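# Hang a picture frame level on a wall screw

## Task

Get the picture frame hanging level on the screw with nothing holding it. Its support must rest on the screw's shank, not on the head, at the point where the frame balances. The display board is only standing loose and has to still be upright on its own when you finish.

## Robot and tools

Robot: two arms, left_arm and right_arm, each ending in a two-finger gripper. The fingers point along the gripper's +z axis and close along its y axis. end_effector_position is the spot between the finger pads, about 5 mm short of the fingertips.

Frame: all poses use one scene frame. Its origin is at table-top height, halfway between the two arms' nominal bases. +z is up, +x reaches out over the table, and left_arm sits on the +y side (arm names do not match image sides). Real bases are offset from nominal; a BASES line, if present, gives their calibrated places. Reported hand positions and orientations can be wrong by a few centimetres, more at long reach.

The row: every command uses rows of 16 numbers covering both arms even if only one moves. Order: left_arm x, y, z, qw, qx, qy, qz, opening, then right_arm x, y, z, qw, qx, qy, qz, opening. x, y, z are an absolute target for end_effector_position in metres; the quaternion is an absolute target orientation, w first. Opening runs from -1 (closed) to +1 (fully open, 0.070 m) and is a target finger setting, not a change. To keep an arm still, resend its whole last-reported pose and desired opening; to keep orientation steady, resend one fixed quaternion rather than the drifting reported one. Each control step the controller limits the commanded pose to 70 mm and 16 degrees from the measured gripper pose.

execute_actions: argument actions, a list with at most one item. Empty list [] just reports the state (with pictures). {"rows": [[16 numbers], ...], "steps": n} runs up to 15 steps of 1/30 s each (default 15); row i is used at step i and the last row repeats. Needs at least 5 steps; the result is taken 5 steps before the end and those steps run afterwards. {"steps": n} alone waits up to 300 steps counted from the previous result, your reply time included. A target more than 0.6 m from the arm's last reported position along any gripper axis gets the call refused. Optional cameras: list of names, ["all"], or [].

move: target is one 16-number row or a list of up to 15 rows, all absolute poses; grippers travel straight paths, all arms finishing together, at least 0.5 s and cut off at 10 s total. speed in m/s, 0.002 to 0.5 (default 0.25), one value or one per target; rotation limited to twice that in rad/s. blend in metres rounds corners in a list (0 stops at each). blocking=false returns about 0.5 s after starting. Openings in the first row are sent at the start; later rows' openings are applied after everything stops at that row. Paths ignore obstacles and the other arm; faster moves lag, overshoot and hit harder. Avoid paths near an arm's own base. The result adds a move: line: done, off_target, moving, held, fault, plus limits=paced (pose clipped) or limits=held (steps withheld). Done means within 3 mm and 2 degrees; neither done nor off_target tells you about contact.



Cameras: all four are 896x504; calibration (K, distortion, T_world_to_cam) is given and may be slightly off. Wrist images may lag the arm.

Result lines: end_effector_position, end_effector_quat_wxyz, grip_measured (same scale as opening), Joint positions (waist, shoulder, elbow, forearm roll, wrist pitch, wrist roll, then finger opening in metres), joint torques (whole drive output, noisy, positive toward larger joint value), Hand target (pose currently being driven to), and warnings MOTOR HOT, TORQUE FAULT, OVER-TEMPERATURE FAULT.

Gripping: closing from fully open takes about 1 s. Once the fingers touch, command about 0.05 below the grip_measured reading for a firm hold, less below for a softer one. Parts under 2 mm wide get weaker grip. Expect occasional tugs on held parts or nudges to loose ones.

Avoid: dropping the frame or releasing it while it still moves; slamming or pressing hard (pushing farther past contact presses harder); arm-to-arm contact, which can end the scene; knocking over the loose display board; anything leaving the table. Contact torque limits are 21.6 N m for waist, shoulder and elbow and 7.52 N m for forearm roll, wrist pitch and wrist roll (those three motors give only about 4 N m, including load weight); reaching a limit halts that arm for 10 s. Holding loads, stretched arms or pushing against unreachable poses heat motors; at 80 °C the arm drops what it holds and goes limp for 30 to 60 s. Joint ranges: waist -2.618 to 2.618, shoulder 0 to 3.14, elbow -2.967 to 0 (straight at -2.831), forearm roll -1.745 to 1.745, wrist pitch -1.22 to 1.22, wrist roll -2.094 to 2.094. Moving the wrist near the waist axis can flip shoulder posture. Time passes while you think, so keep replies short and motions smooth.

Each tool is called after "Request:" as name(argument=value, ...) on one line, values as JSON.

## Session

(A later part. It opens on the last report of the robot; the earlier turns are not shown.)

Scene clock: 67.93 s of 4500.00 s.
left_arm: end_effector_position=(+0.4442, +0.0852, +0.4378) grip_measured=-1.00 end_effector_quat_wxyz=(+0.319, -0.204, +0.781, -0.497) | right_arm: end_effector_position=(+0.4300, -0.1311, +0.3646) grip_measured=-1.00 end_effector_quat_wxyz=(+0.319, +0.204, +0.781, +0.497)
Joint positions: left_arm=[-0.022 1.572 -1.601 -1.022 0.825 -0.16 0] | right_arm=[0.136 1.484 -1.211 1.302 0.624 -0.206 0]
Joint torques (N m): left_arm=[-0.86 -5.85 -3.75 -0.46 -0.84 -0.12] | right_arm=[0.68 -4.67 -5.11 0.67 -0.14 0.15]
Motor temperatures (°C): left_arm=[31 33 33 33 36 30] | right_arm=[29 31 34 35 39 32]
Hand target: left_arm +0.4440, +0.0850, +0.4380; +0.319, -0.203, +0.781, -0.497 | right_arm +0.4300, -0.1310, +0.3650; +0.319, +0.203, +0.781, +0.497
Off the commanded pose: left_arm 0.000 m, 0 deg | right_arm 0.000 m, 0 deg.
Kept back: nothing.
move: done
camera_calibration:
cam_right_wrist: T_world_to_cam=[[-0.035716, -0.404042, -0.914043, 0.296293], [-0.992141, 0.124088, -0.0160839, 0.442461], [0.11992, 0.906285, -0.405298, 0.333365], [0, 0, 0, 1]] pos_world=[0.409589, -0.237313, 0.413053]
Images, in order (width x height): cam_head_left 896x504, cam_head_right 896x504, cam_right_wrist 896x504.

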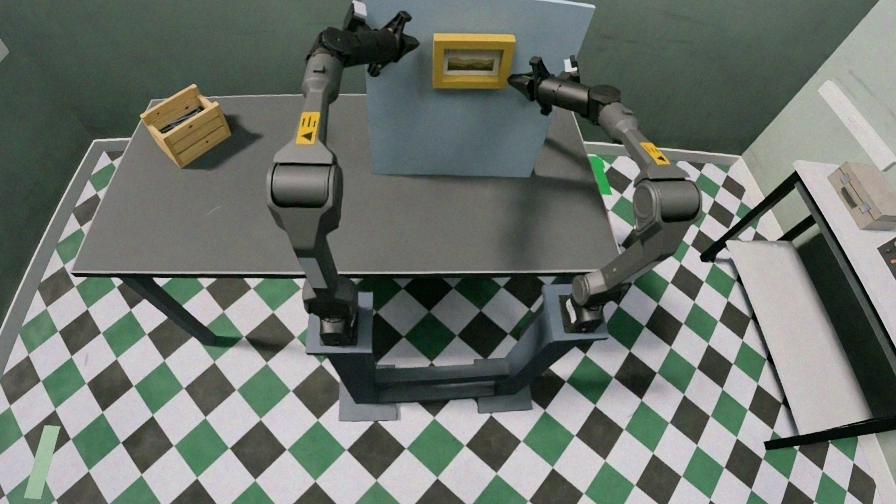

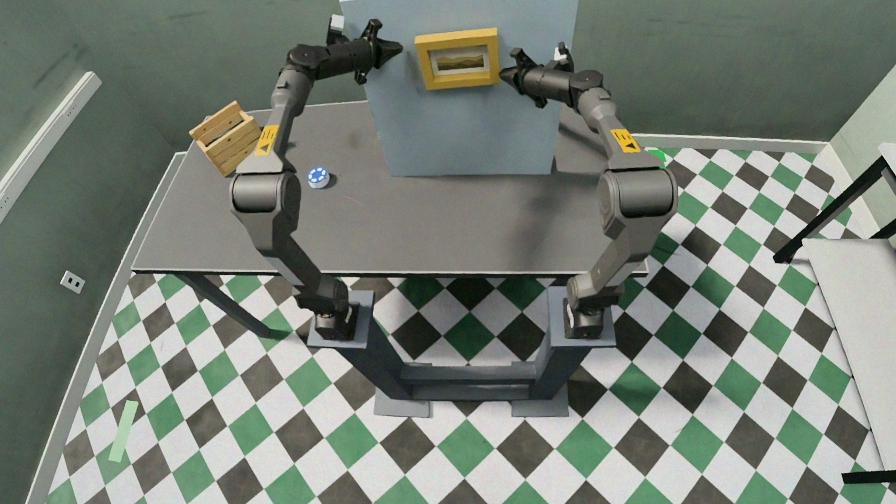

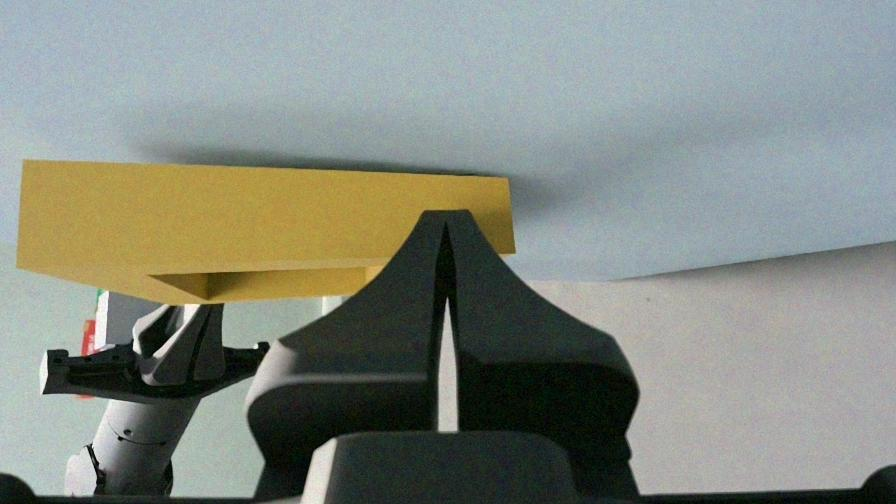

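Request:
move(target=[0.444,0.085,0.438,0.3193,-0.2034,0.7807,-0.4973,-1.0,0.430,-0.121,0.365,0.3193,0.2034,0.7807,0.4973,-1.0], speed=0.01, cameras=["cam_head_left","cam_head_right","cam_right_wrist"])

Request:
zoom_image(camera="cam_head_right", region=[400, 15, 520, 105])

Request:
zoom_image(camera="cam_head_left", region=[415, 15, 535, 105])

Scene clock: 69.47 s of 4500.00 s.
left_arm: end_effector_position=(+0.4442, +0.0852, +0.4378) grip_measured=-1.00 end_effector_quat_wxyz=(+0.319, -0.204, +0.781, -0.497) | right_arm: end_effector_position=(+0.4301, -0.1211, +0.3649) grip_measured=-1.00 end_effector_quat_wxyz=(+0.319, +0.203, +0.781, +0.497)
Joint positions: left_arm=[-0.022 1.572 -1.601 -1.022 0.825 -0.16 0] | right_arm=[0.174 1.488 -1.217 1.294 0.589 -0.189 0]
Joint torques (N m): left_arm=[-0.75 -5.66 -3.75 -0.44 -0.82 -0.16] | right_arm=[1.1 -4.79 -4.83 0.81 -0.18 0.15]
Motor temperatures (°C): left_arm=[31 33 33 33 36 30] | right_arm=[29 31 34 35 39 32]
Hand target: left_arm +0.4440, +0.0850, +0.4380; +0.319, -0.203, +0.781, -0.497 | right_arm +0.4300, -0.1210, +0.3650; +0.319, +0.203, +0.781, +0.497
Off the commanded pose: left_arm 0.000 m, 0 deg | right_arm 0.000 m, 0 deg.
Kept back: nothing.
move: done
camera_calibration:
cam_right_wrist: T_world_to_cam=[[-0.0343681, -0.404541, -0.913874, 0.299958], [-0.992166, 0.123704, -0.017447, 0.441751], [0.120108, 0.906115, -0.405623, 0.324405], [0, 0, 0, 1]] pos_world=[0.409636, -0.22725, 0.413417]
Images, in order (width x height): cam_head_left 896x504, cam_head_right 896x504, cam_right_wrist 896x504.

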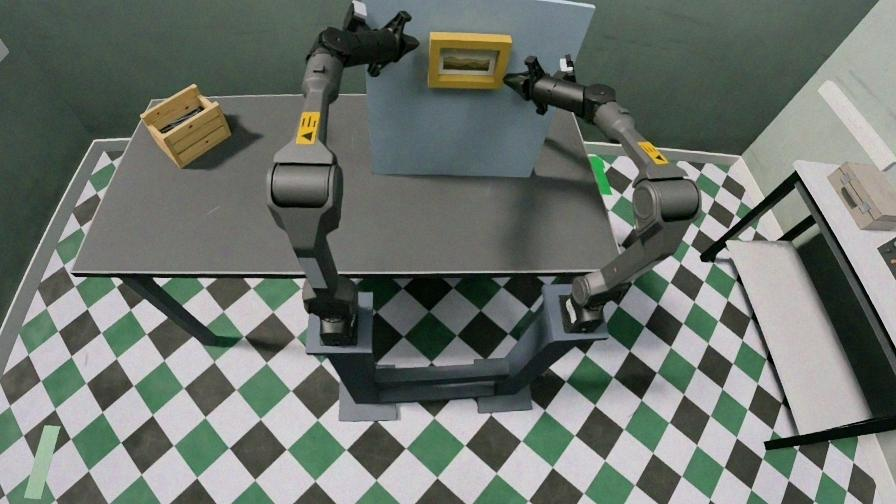

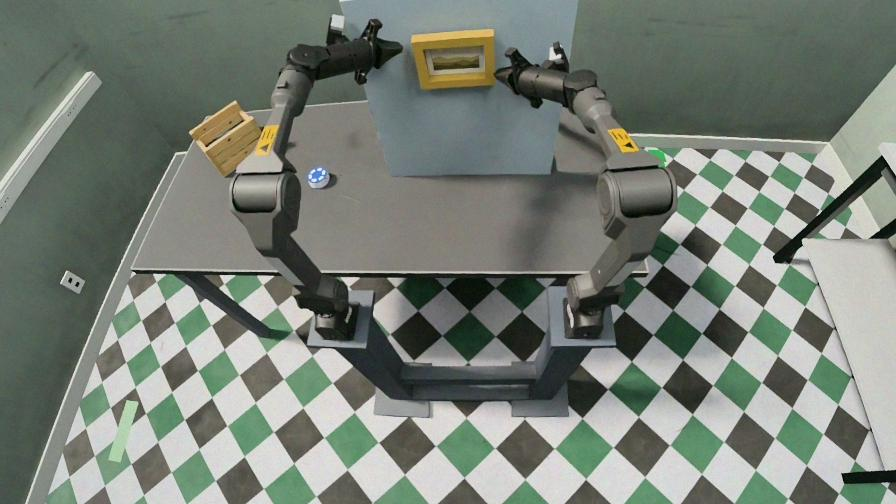

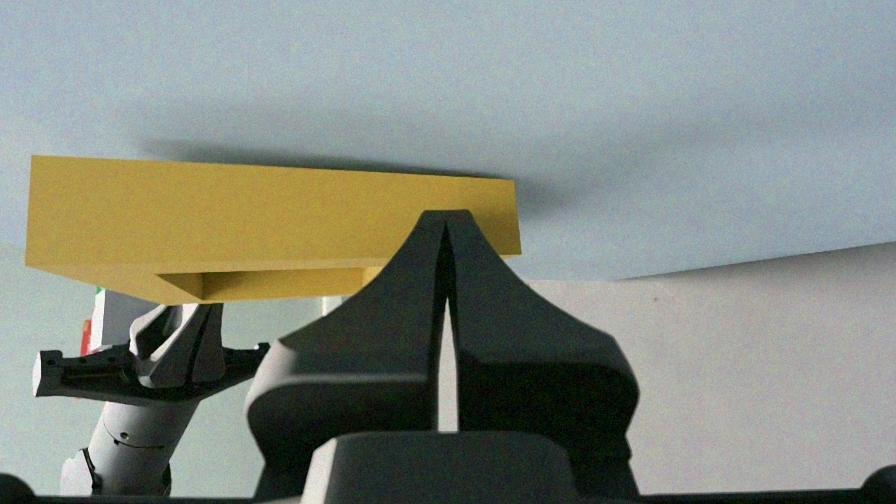

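Scaled by 4.200 from the camera's 896x504 image, which has a finer 1280x720 frame.

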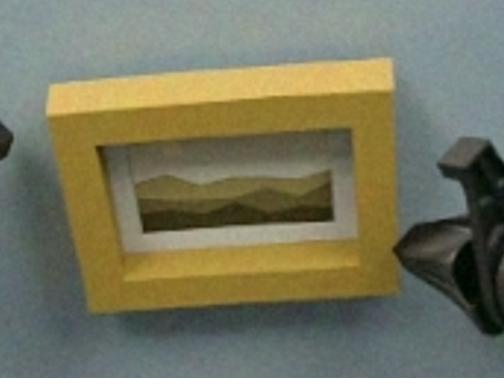

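Scaled by 4.200 from the camera's 896x504 image, which has a finer 1280x720 frame.

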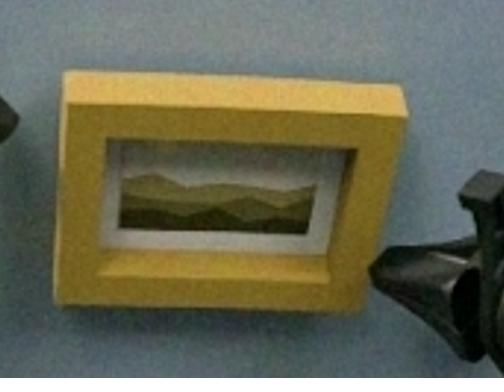

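Request:
move(target=[0.444,0.085,0.438,0.3193,-0.2034,0.7807,-0.4973,-1.0,0.430,-0.150,0.365,0.3193,0.2034,0.7807,0.4973,-1.0], speed=0.02, cameras=["cam_head_left","cam_head_right","cam_right_wrist"])

Request:
zoom_image(camera="cam_head_right", region=[400, 15, 520, 105])

Request:
zoom_image(camera="cam_head_left", region=[415, 15, 535, 105])

Scene clock: 72.07 s of 4500.00 s.
left_arm: end_effector_position=(+0.4442, +0.0852, +0.4378) grip_measured=-1.00 end_effector_quat_wxyz=(+0.319, -0.204, +0.781, -0.497) | right_arm: end_effector_position=(+0.4301, -0.1501, +0.3650) grip_measured=-1.00 end_effector_quat_wxyz=(+0.319, +0.203, +0.781, +0.497)
Joint positions: left_arm=[-0.022 1.572 -1.601 -1.022 0.825 -0.16 0] | right_arm=[0.064 1.479 -1.207 1.312 0.693 -0.237 0]
Joint torques (N m): left_arm=[-0.78 -5.47 -3.71 -0.46 -0.79 -0.14] | right_arm=[0.57 -6.16 -3.73 0.67 -0.13 -0.11]
Motor temperatures (°C): left_arm=[31 33 33 33 36 30] | right_arm=[29 31 34 35 38 32]
Hand target: left_arm +0.4440, +0.0850, +0.4380; +0.319, -0.203, +0.781, -0.497 | right_arm +0.4300, -0.1500, +0.3650; +0.319, +0.203, +0.781, +0.497
Off the commanded pose: left_arm 0.000 m, 0 deg | right_arm 0.000 m, 0 deg.
Kept back: nothing.
move: done
camera_calibration:
cam_right_wrist: T_world_to_cam=[[-0.0342606, -0.4049, -0.913719, 0.288079], [-0.992205, 0.123386, -0.0174729, 0.445337], [0.119815, 0.905998, -0.405971, 0.351012], [0, 0, 0, 1]] pos_world=[0.409679, -0.256321, 0.413505]
Images, in order (width x height): cam_head_left 896x504, cam_head_right 896x504, cam_right_wrist 896x504.

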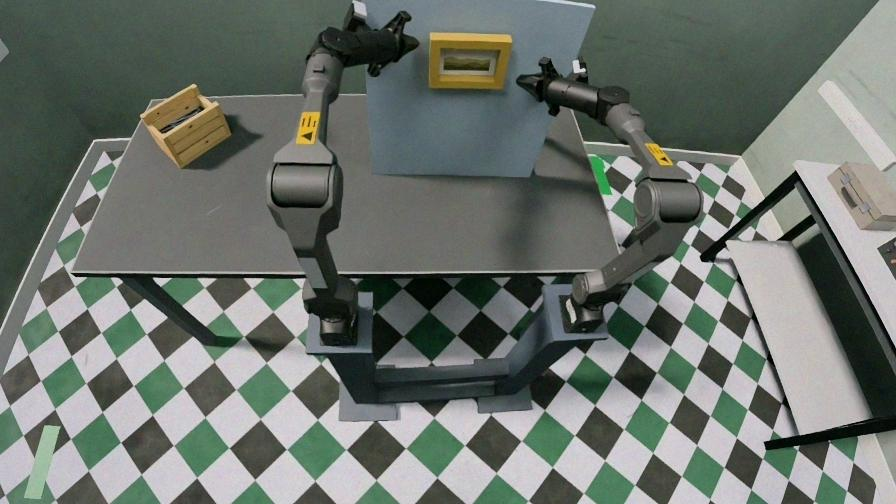

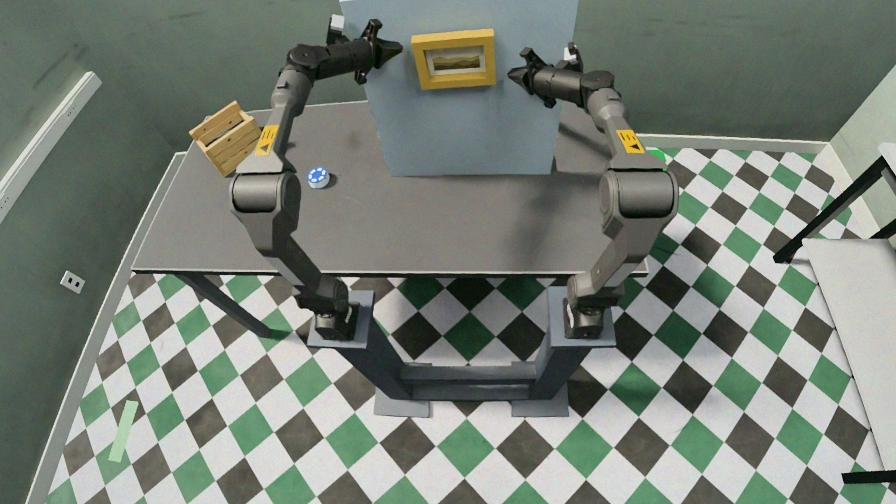

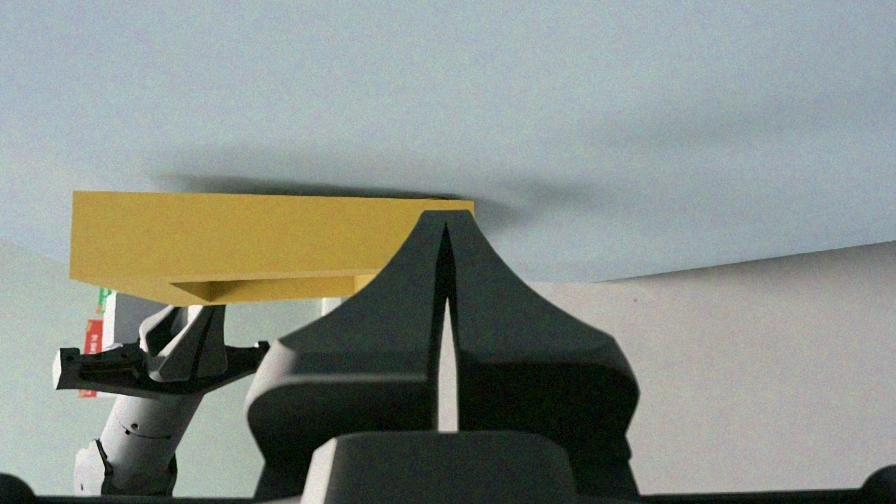

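Scaled by 4.200 from the camera's 896x504 image, which has a finer 1280x720 frame.

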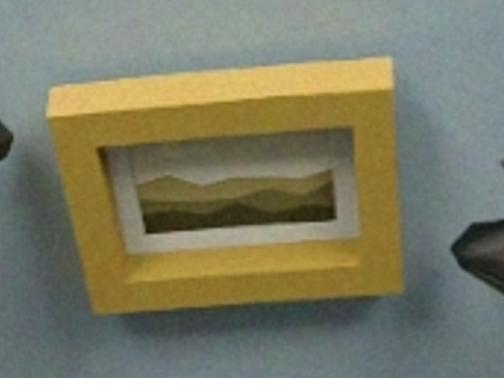

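Scaled by 4.200 from the camera's 896x504 image, which has a finer 1280x720 frame.

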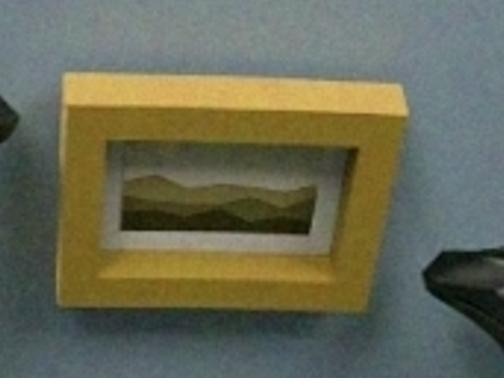

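Request:
move(target=[[0.444,0.085,0.446,0.3193,-0.2034,0.7807,-0.4973,-1.0,0.41,-0.22,0.40,0.3193,0.2034,0.7807,0.4973,1.0],[0.446,0.075,0.446,0.3193,-0.2034,0.7807,-0.4973,-1.0,0.41,-0.22,0.50,0.320,0.166,0.796,0.487,1.0],[0.446,0.067,0.446,0.3193,-0.2034,0.7807,-0.4973,-1.0,0.4428,-0.18,0.525,0.320,0.166,0.796,0.487,1.0]], speed=[0.1,0.1,0.06], blend=0.02, cameras=["cam_head_right","cam_left_wrist","cam_right_wrist"])

Request:
zoom_image(camera="cam_right_wrist", region=[380, 240, 510, 320])

Scene clock: 78.13 s of 4500.00 s.
left_arm: end_effector_position=(+0.4459, +0.0671, +0.4462) grip_measured=-1.00 end_effector_quat_wxyz=(+0.319, -0.204, +0.780, -0.497) | right_arm: end_effector_position=(+0.4430, -0.1799, +0.5252) grip_measured=+0.98 end_effector_quat_wxyz=(+0.320, +0.166, +0.795, +0.487)
Joint positions: left_arm=[-0.085 1.589 -1.654 -0.954 0.793 -0.248 0] | right_arm=[-0.061 1.729 -2.203 0.88 1.215 0.434 0.069]
Joint torques (N m): left_arm=[-0.32 -5.52 -3.71 -0.45 -0.85 -0.09] | right_arm=[-0.48 -6.6 -2.96 0.7 -0.43 -0.22]
Motor temperatures (°C): left_arm=[31 33 33 33 36 30] | right_arm=[29 31 34 35 38 32]
Hand target: left_arm +0.4460, +0.0670, +0.4460; +0.319, -0.203, +0.781, -0.497 | right_arm +0.4428, -0.1800, +0.5250; +0.320, +0.166, +0.796, +0.487
Off the commanded pose: left_arm 0.000 m, 0 deg | right_arm 0.000 m, 0 deg.
joint sent to its limit (right arm) — joint 5 (wrist pitch), upper limit.
Kept back: nothing.
move: done
camera_calibration:
cam_left_wrist: T_world_to_cam=[[0.00829756, -0.444186, 0.895896, -0.370103], [-0.983411, -0.165973, -0.0731815, 0.482908], [0.181201, -0.880427, -0.438194, 0.295523], [0, 0, 0, 1]] pos_world=[0.424419, 0.175942, 0.496411]
cam_right_wrist: T_world_to_cam=[[0.0125786, -0.454342, -0.890738, 0.381212], [-0.996724, 0.0654739, -0.0474718, 0.472004], [0.0798886, 0.888418, -0.45203, 0.480194], [0, 0, 0, 1]] pos_world=[0.427301, -0.284316, 0.57903]
Images, in order (width x height): cam_head_right 896x504, cam_left_wrist 896x504, cam_right_wrist 896x504.

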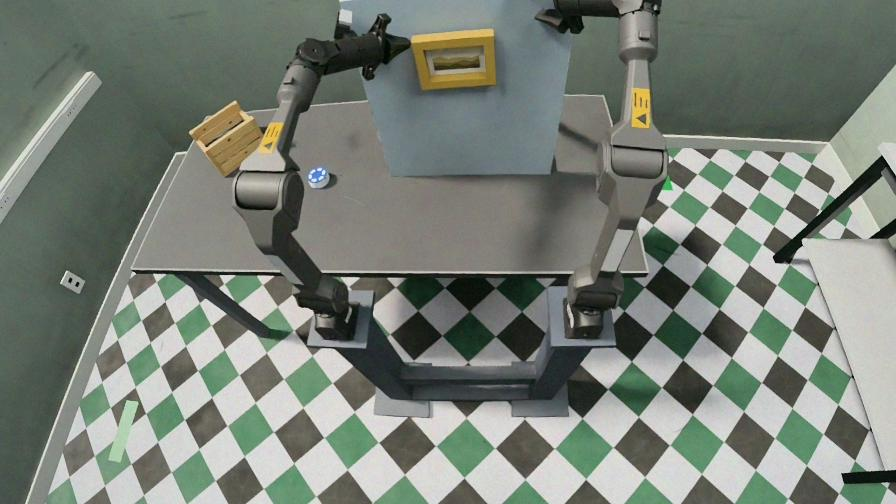

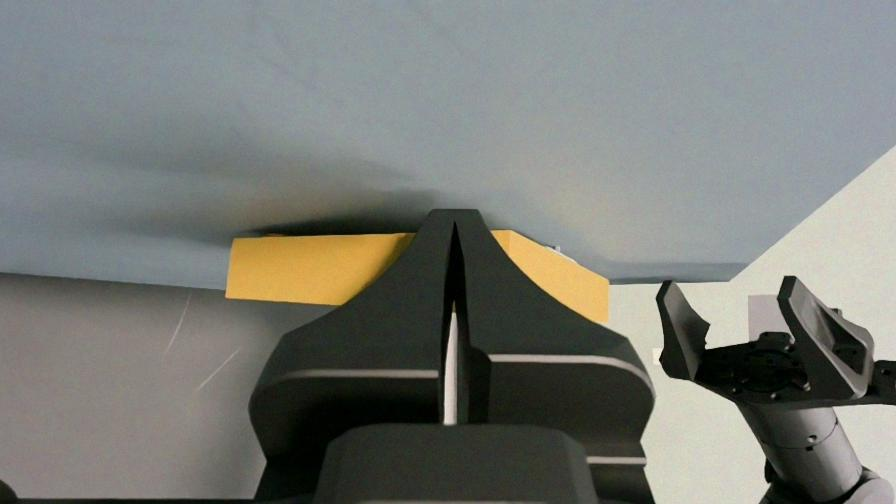

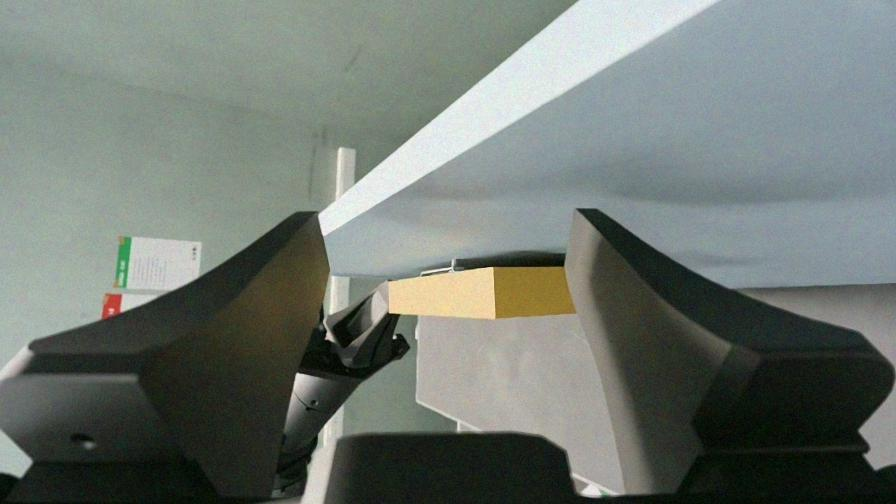

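Scaled by 3.877 from the camera's 896x504 image, which has a finer 1280x720 frame.

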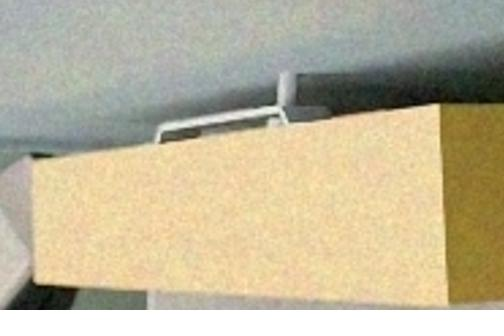

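Request:
move(target=[0.446, 0.060, 0.446, 0.3193, -0.2034, 0.7807, -0.4973, -1.0, 0.443, -0.18, 0.525, 0.320, 0.166, 0.796, 0.487, 1.0], speed=0.01)

Scene clock: 80.50 s of 4500.00 s.
left_arm: end_effector_position=(+0.4456, +0.0587, +0.4455) grip_measured=-1.00 end_effector_quat_wxyz=(+0.318, -0.203, +0.781, -0.498) | right_arm: end_effector_position=(+0.4428, -0.1799, +0.5253) grip_measured=+0.98 end_effector_quat_wxyz=(+0.321, +0.166, +0.795, +0.487)
Joint positions: left_arm=[-0.112 1.592 -1.657 -0.936 0.775 -0.269 0] | right_arm=[-0.061 1.728 -2.202 0.88 1.215 0.434 0.069]
Joint torques (N m): left_arm=[0.18 -5.64 -3.7 -0.35 -0.86 -0.08] | right_arm=[-0.2 -5.32 -4.19 0.63 0.02 0.02]
Motor temperatures (°C): left_arm=[31 33 33 33 36 30] | right_arm=[29 31 34 35 38 32]
Hand target: left_arm +0.4460, +0.0600, +0.4460; +0.319, -0.203, +0.781, -0.497 | right_arm +0.4430, -0.1800, +0.5250; +0.320, +0.166, +0.796, +0.487
Off the commanded pose: left_arm 0.001 m, 0 deg | right_arm 0.000 m, 0 deg.
joint sent to its limit (right arm) — joint 5 (wrist pitch), upper limit.
Kept back: nothing.
move: done
camera_calibration:
cam_left_wrist: T_world_to_cam=[[0.00857802, -0.44408, 0.895946, -0.373366], [-0.98414, -0.16251, -0.0711266, 0.480313], [0.177186, -0.881126, -0.43843, 0.28985], [0, 0, 0, 1]] pos_world=[0.424541, 0.167646, 0.495758]
cam_right_wrist: T_world_to_cam=[[0.0131786, -0.454857, -0.890467, 0.380772], [-0.996717, 0.0651676, -0.0480391, 0.472013], [0.0798805, 0.888177, -0.452505, 0.480429], [0, 0, 0, 1]] pos_world=[0.427069, -0.284269, 0.579136]

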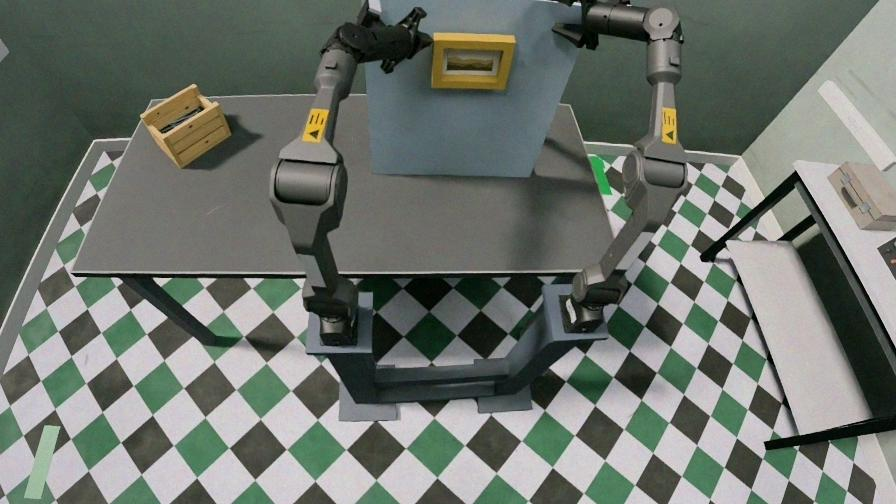

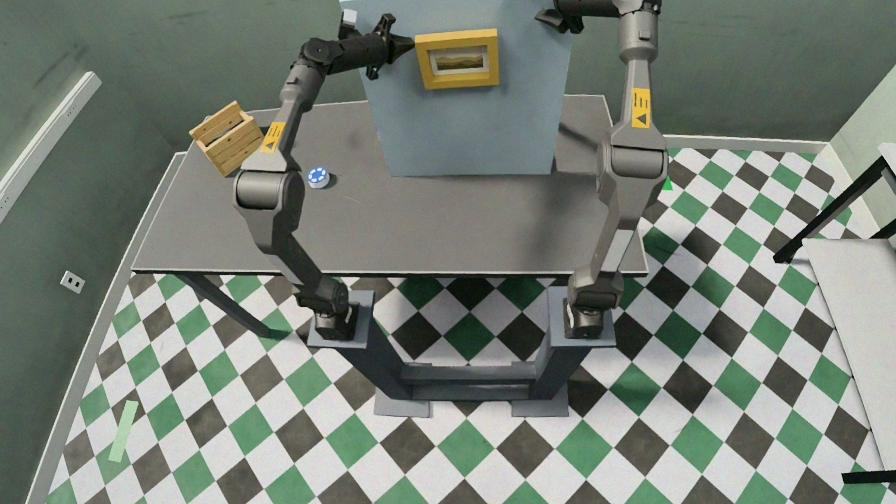

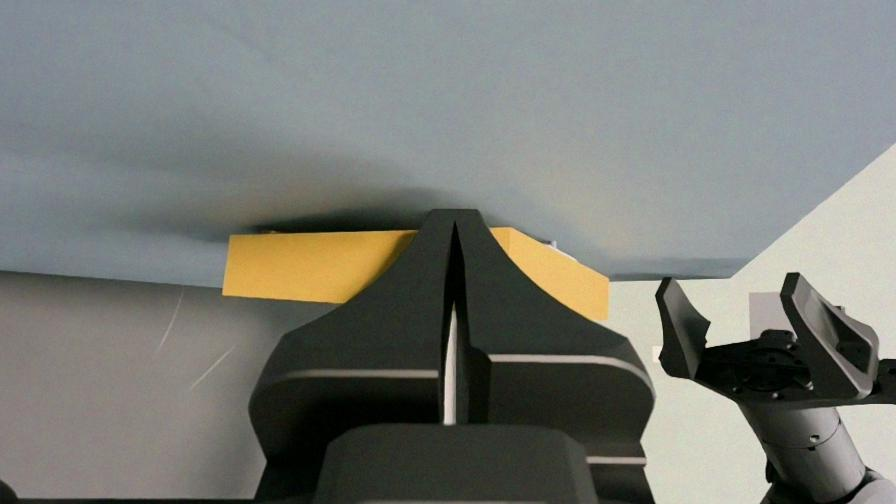

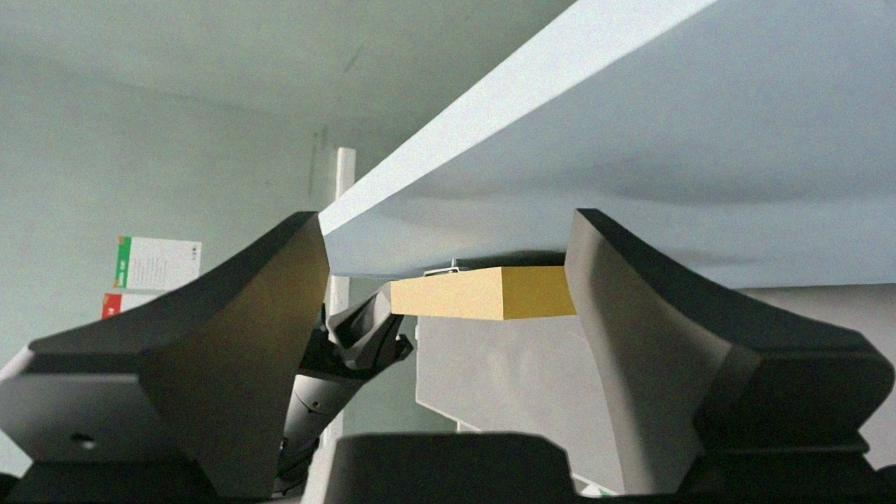

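Request:
zoom_image(camera="cam_head_right", region=[400, 15, 520, 105])

Request:
zoom_image(camera="cam_right_wrist", region=[380, 240, 510, 320])

Scaled by 4.200 from the camera's 896x504 image, which has a finer 1280x720 frame.

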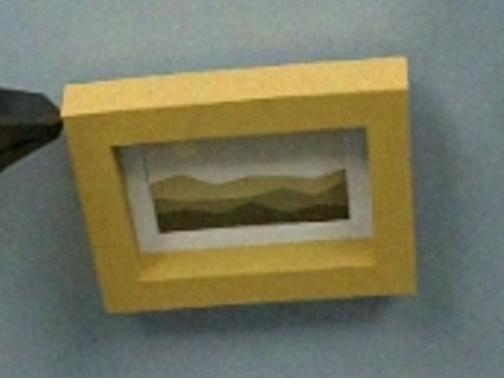

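Scaled by 3.877 from the camera's 896x504 image, which has a finer 1280x720 frame.

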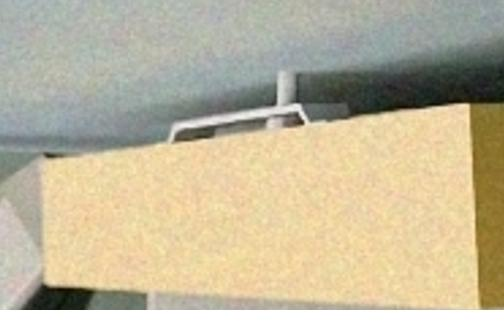

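Request:
move(target=[0.446, 0.085, 0.446, 0.3193, -0.2034, 0.7807, -0.4973, -1.0, 0.443, -0.18, 0.525, 0.320, 0.166, 0.796, 0.487, 1.0], speed=0.03)

Request:
zoom_image(camera="cam_head_right", region=[400, 15, 520, 105])

Request:
zoom_image(camera="cam_head_left", region=[415, 15, 535, 105])

Request:
zoom_image(camera="cam_right_wrist", region=[380, 240, 510, 320])

Scene clock: 82.47 s of 4500.00 s.
left_arm: end_effector_position=(+0.4461, +0.0853, +0.4460) grip_measured=-1.00 end_effector_quat_wxyz=(+0.319, -0.203, +0.781, -0.497) | right_arm: end_effector_position=(+0.4428, -0.1799, +0.5253) grip_measured=+0.98 end_effector_quat_wxyz=(+0.321, +0.166, +0.795, +0.487)
Joint positions: left_arm=[-0.022 1.586 -1.65 -0.996 0.844 -0.199 0] | right_arm=[-0.061 1.728 -2.202 0.88 1.215 0.434 0.069]
Joint torques (N m): left_arm=[-0.71 -7.28 -2.53 -0.56 -0.74 -0.04] | right_arm=[0.42 -5.34 -4.17 0.51 0.09 0.18]
Motor temperatures (°C): left_arm=[31 33 33 33 36 30] | right_arm=[29 31 34 35 38 32]
Hand target: left_arm +0.4460, +0.0850, +0.4460; +0.319, -0.203, +0.781, -0.497 | right_arm +0.4430, -0.1800, +0.5250; +0.320, +0.166, +0.796, +0.487
Off the commanded pose: left_arm 0.000 m, 0 deg | right_arm 0.000 m, 0 deg.
joint sent to its limit (right arm) — joint 5 (wrist pitch), upper limit.
Kept back: nothing.
move: done
camera_calibration:
cam_left_wrist: T_world_to_cam=[[0.00839583, -0.444915, 0.895533, -0.36163], [-0.983426, -0.165881, -0.0731925, 0.486128], [0.181116, -0.880076, -0.438934, 0.311742], [0, 0, 0, 1]] pos_world=[0.424645, 0.194101, 0.496267]
cam_right_wrist: T_world_to_cam=[[0.0131786, -0.454857, -0.890467, 0.380772], [-0.996717, 0.0651676, -0.0480391, 0.472013], [0.0798805, 0.888177, -0.452505, 0.480429], [0, 0, 0, 1]] pos_world=[0.427069, -0.284269, 0.579136]

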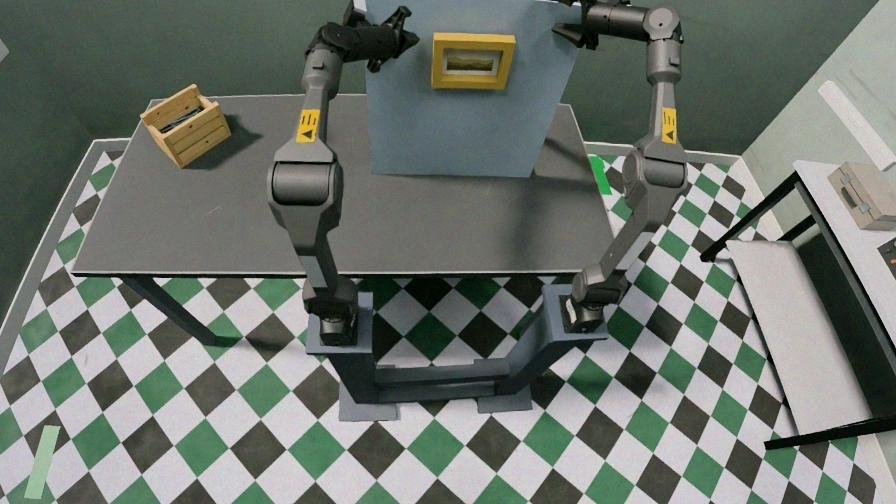

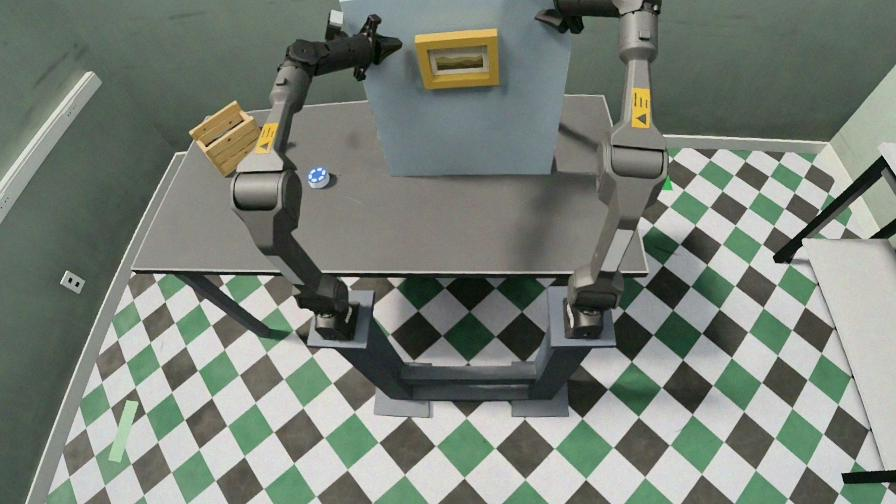

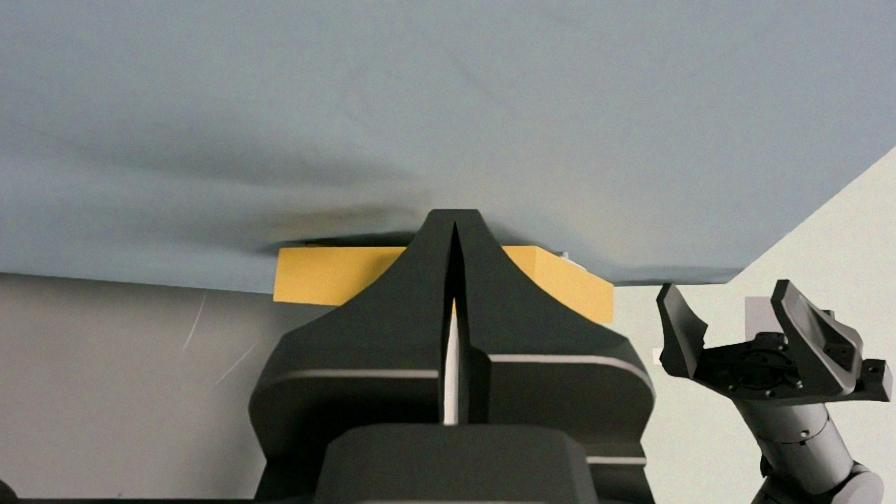

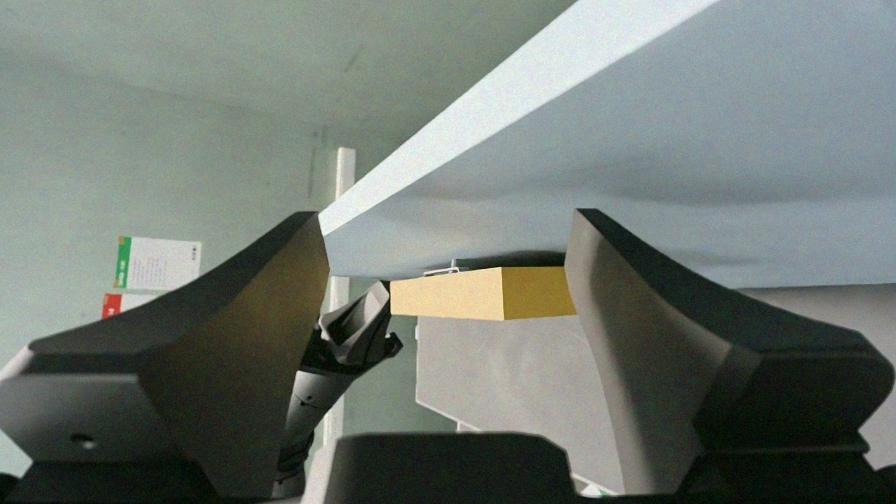

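Scaled by 4.200 from the camera's 896x504 image, which has a finer 1280x720 frame.

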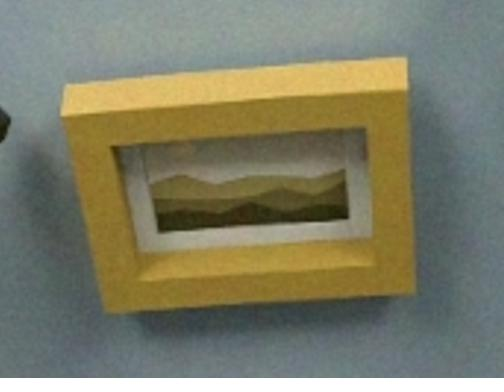

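Scaled by 4.200 from the camera's 896x504 image, which has a finer 1280x720 frame.

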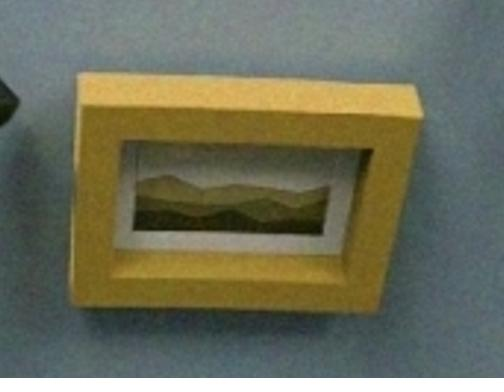

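Scaled by 3.877 from the camera's 896x504 image, which has a finer 1280x720 frame.

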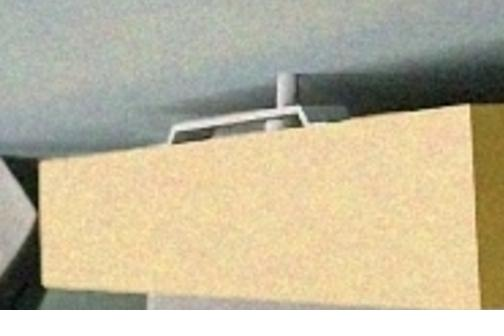

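Request:
move(target=[[0.41, 0.13, 0.42, 0.3193, -0.2034, 0.7807, -0.4973, -1.0, 0.443, -0.18, 0.525, 0.320, 0.166, 0.796, 0.487, 1.0],[0.40, 0.11, 0.30, 0.3901, -0.1745, 0.6696, -0.6076, -1.0, 0.443, -0.18, 0.525, 0.320, 0.166, 0.796, 0.487, 1.0],[0.42, 0.06, 0.285, 0.3901, -0.1745, 0.6696, -0.6076, -1.0, 0.443, -0.18, 0.525, 0.320, 0.166, 0.796, 0.487, 1.0]], speed=0.15, blend=0.02)

Scene clock: 87.73 s of 4500.00 s.
left_arm: end_effector_position=(+0.4204, +0.0598, +0.2848) grip_measured=-1.00 end_effector_quat_wxyz=(+0.287, -0.138, +0.769, -0.554) | right_arm: end_effector_position=(+0.4428, -0.1799, +0.5253) grip_measured=+0.98 end_effector_quat_wxyz=(+0.321, +0.166, +0.795, +0.487)
Joint positions: left_arm=[-0.012 1.654 -1 -1.752 0.887 0.853 0] | right_arm=[-0.061 1.728 -2.202 0.88 1.215 0.434 0.069]
Joint torques (N m): left_arm=[0.42 -7.56 -2.38 -0.66 0.42 -0.11] | right_arm=[0.72 -5.35 -4.18 0.53 0.1 0.15]
Motor temperatures (°C): left_arm=[31 33 33 33 36 30] | right_arm=[29 31 34 35 38 32]
Hand target: left_arm +0.4201, +0.0602, +0.2852; +0.287, -0.138, +0.769, -0.554 | right_arm +0.4430, -0.1800, +0.5250; +0.320, +0.166, +0.796, +0.487
Off the commanded pose: left_arm 0.000 m, 18 deg; orientation clipped | right_arm 0.000 m, 0 deg.
joint sent to its limit (left arm) — joint 4 (forearm roll), lower limit.
joint sent to its limit (right arm) — joint 5 (wrist pitch), upper limit.
Kept back: nothing.
move: off_target (left_arm); limits=paced
camera_calibration:
cam_left_wrist: T_world_to_cam=[[-0.100476, -0.37126, 0.923077, -0.194889], [-0.993768, -0.00755098, -0.111208, 0.450454], [0.0482573, -0.928498, -0.368188, 0.261854], [0, 0, 0, 1]] pos_world=[0.415429, 0.174177, 0.326403]
cam_right_wrist: T_world_to_cam=[[0.0131786, -0.454857, -0.890467, 0.380772], [-0.996717, 0.0651676, -0.0480391, 0.472013], [0.0798805, 0.888177, -0.452505, 0.480429], [0, 0, 0, 1]] pos_world=[0.427069, -0.284269, 0.579136]

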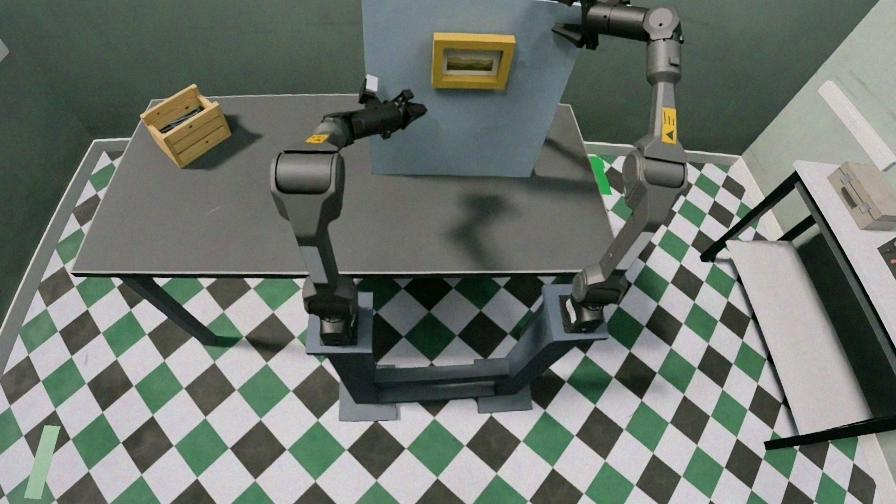

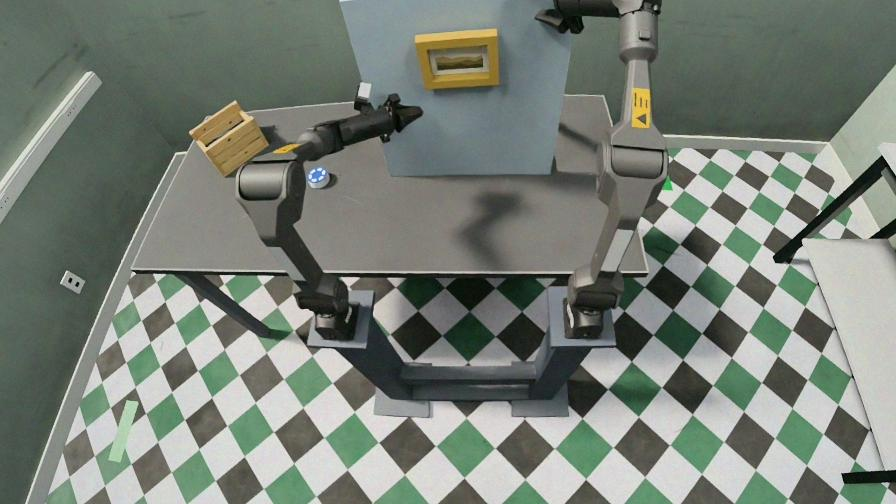

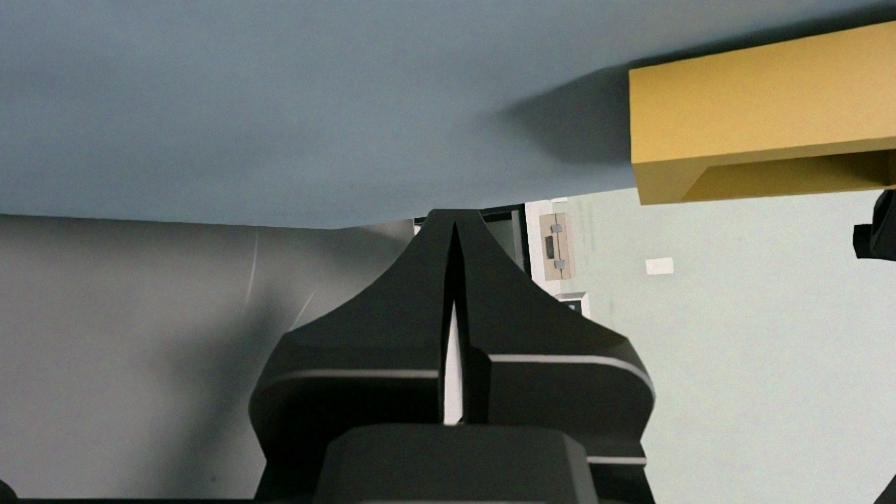

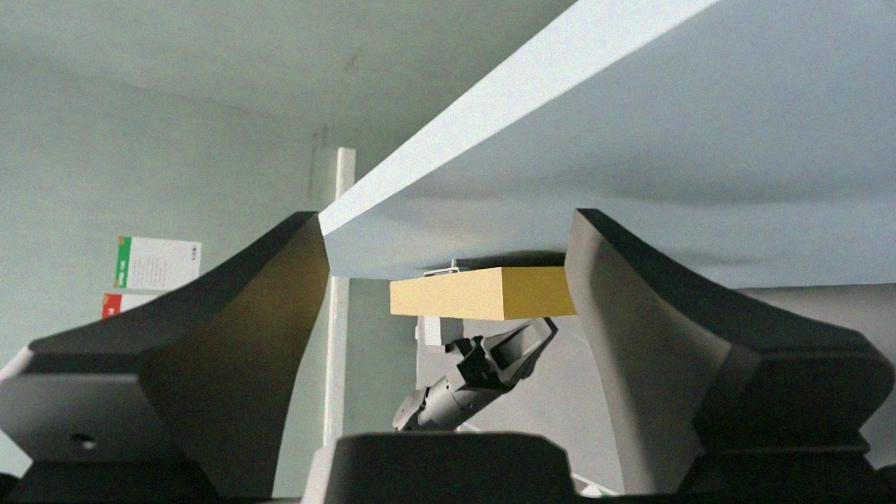

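Request:
move(target=[[0.40, 0.11, 0.31, 0.3193, -0.2034, 0.7807, -0.4973, -1.0, 0.41, -0.22, 0.50, 0.3193, 0.2034, 0.7807, 0.4973, -1.0],[0.41, 0.12, 0.42, 0.3193, -0.2034, 0.7807, -0.4973, -1.0, 0.41, -0.22, 0.37, 0.3193, 0.2034, 0.7807, 0.4973, -1.0],[0.446, 0.070, 0.446, 0.3193, -0.2034, 0.7807, -0.4973, -1.0, 0.43, -0.178, 0.352, 0.3193, 0.2034, 0.7807, 0.4973, -1.0]], speed=0.12, blend=0.015, cameras=["cam_right_wrist", "cam_left_wrist"])

Scene clock: 94.60 s of 4500.00 s.
left_arm: end_effector_position=(+0.4463, +0.0695, +0.4461) grip_measured=-1.00 end_effector_quat_wxyz=(+0.319, -0.203, +0.781, -0.497) | right_arm: end_effector_position=(+0.4302, -0.1778, +0.3519) grip_measured=-1.00 end_effector_quat_wxyz=(+0.319, +0.203, +0.781, +0.497)
Joint positions: left_arm=[-0.076 1.59 -1.655 -0.96 0.8 -0.24 0] | right_arm=[-0.041 1.486 -1.162 1.373 0.782 -0.346 0]
Joint torques (N m): left_arm=[0.43 -6.64 -2.56 -0.64 -0.62 0.06] | right_arm=[-0.49 -5.78 -3.83 0.57 0.12 0]
Motor temperatures (°C): left_arm=[31 33 33 33 36 30] | right_arm=[29 31 34 35 38 32]
Hand target: left_arm +0.4460, +0.0700, +0.4460; +0.319, -0.203, +0.781, -0.497 | right_arm +0.4300, -0.1780, +0.3520; +0.319, +0.203, +0.781, +0.497
Off the commanded pose: left_arm 0.001 m, 0 deg | right_arm 0.000 m, 0 deg.
Kept back: nothing.
move: done
camera_calibration:
cam_left_wrist: T_world_to_cam=[[0.00786307, -0.444832, 0.89558, -0.36853], [-0.983511, -0.165261, -0.0734497, 0.483757], [0.180677, -0.880235, -0.438797, 0.298045], [0, 0, 0, 1]] pos_world=[0.424828, 0.178362, 0.496361]
cam_right_wrist: T_world_to_cam=[[-0.0346906, -0.403753, -0.91421, 0.265523], [-0.992214, 0.123396, -0.0168462, 0.448423], [0.119612, 0.906508, -0.40489, 0.37051], [0, 0, 0, 1]] pos_world=[0.409826, -0.283998, 0.400314]
Images, in order (width x height): cam_left_wrist 896x504, cam_right_wrist 896x504.

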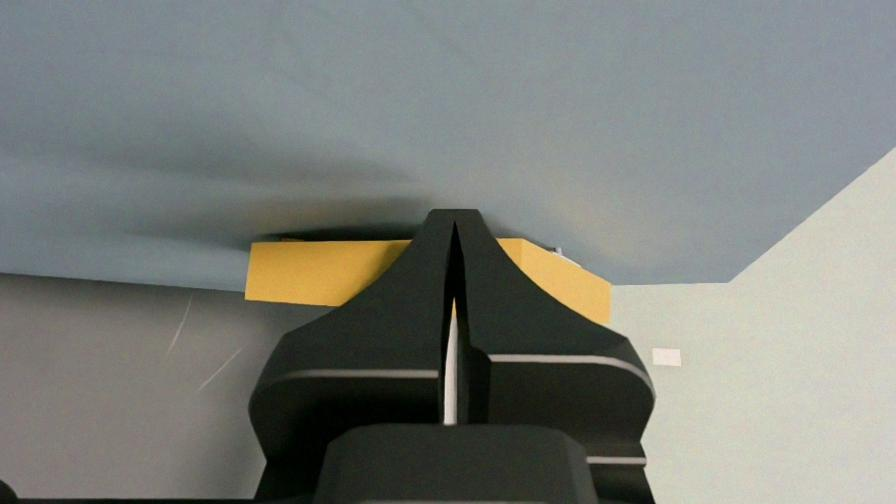

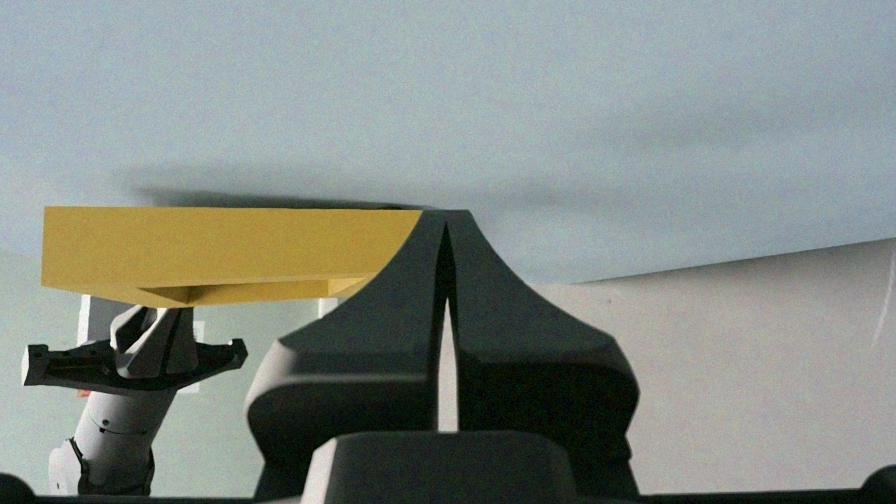

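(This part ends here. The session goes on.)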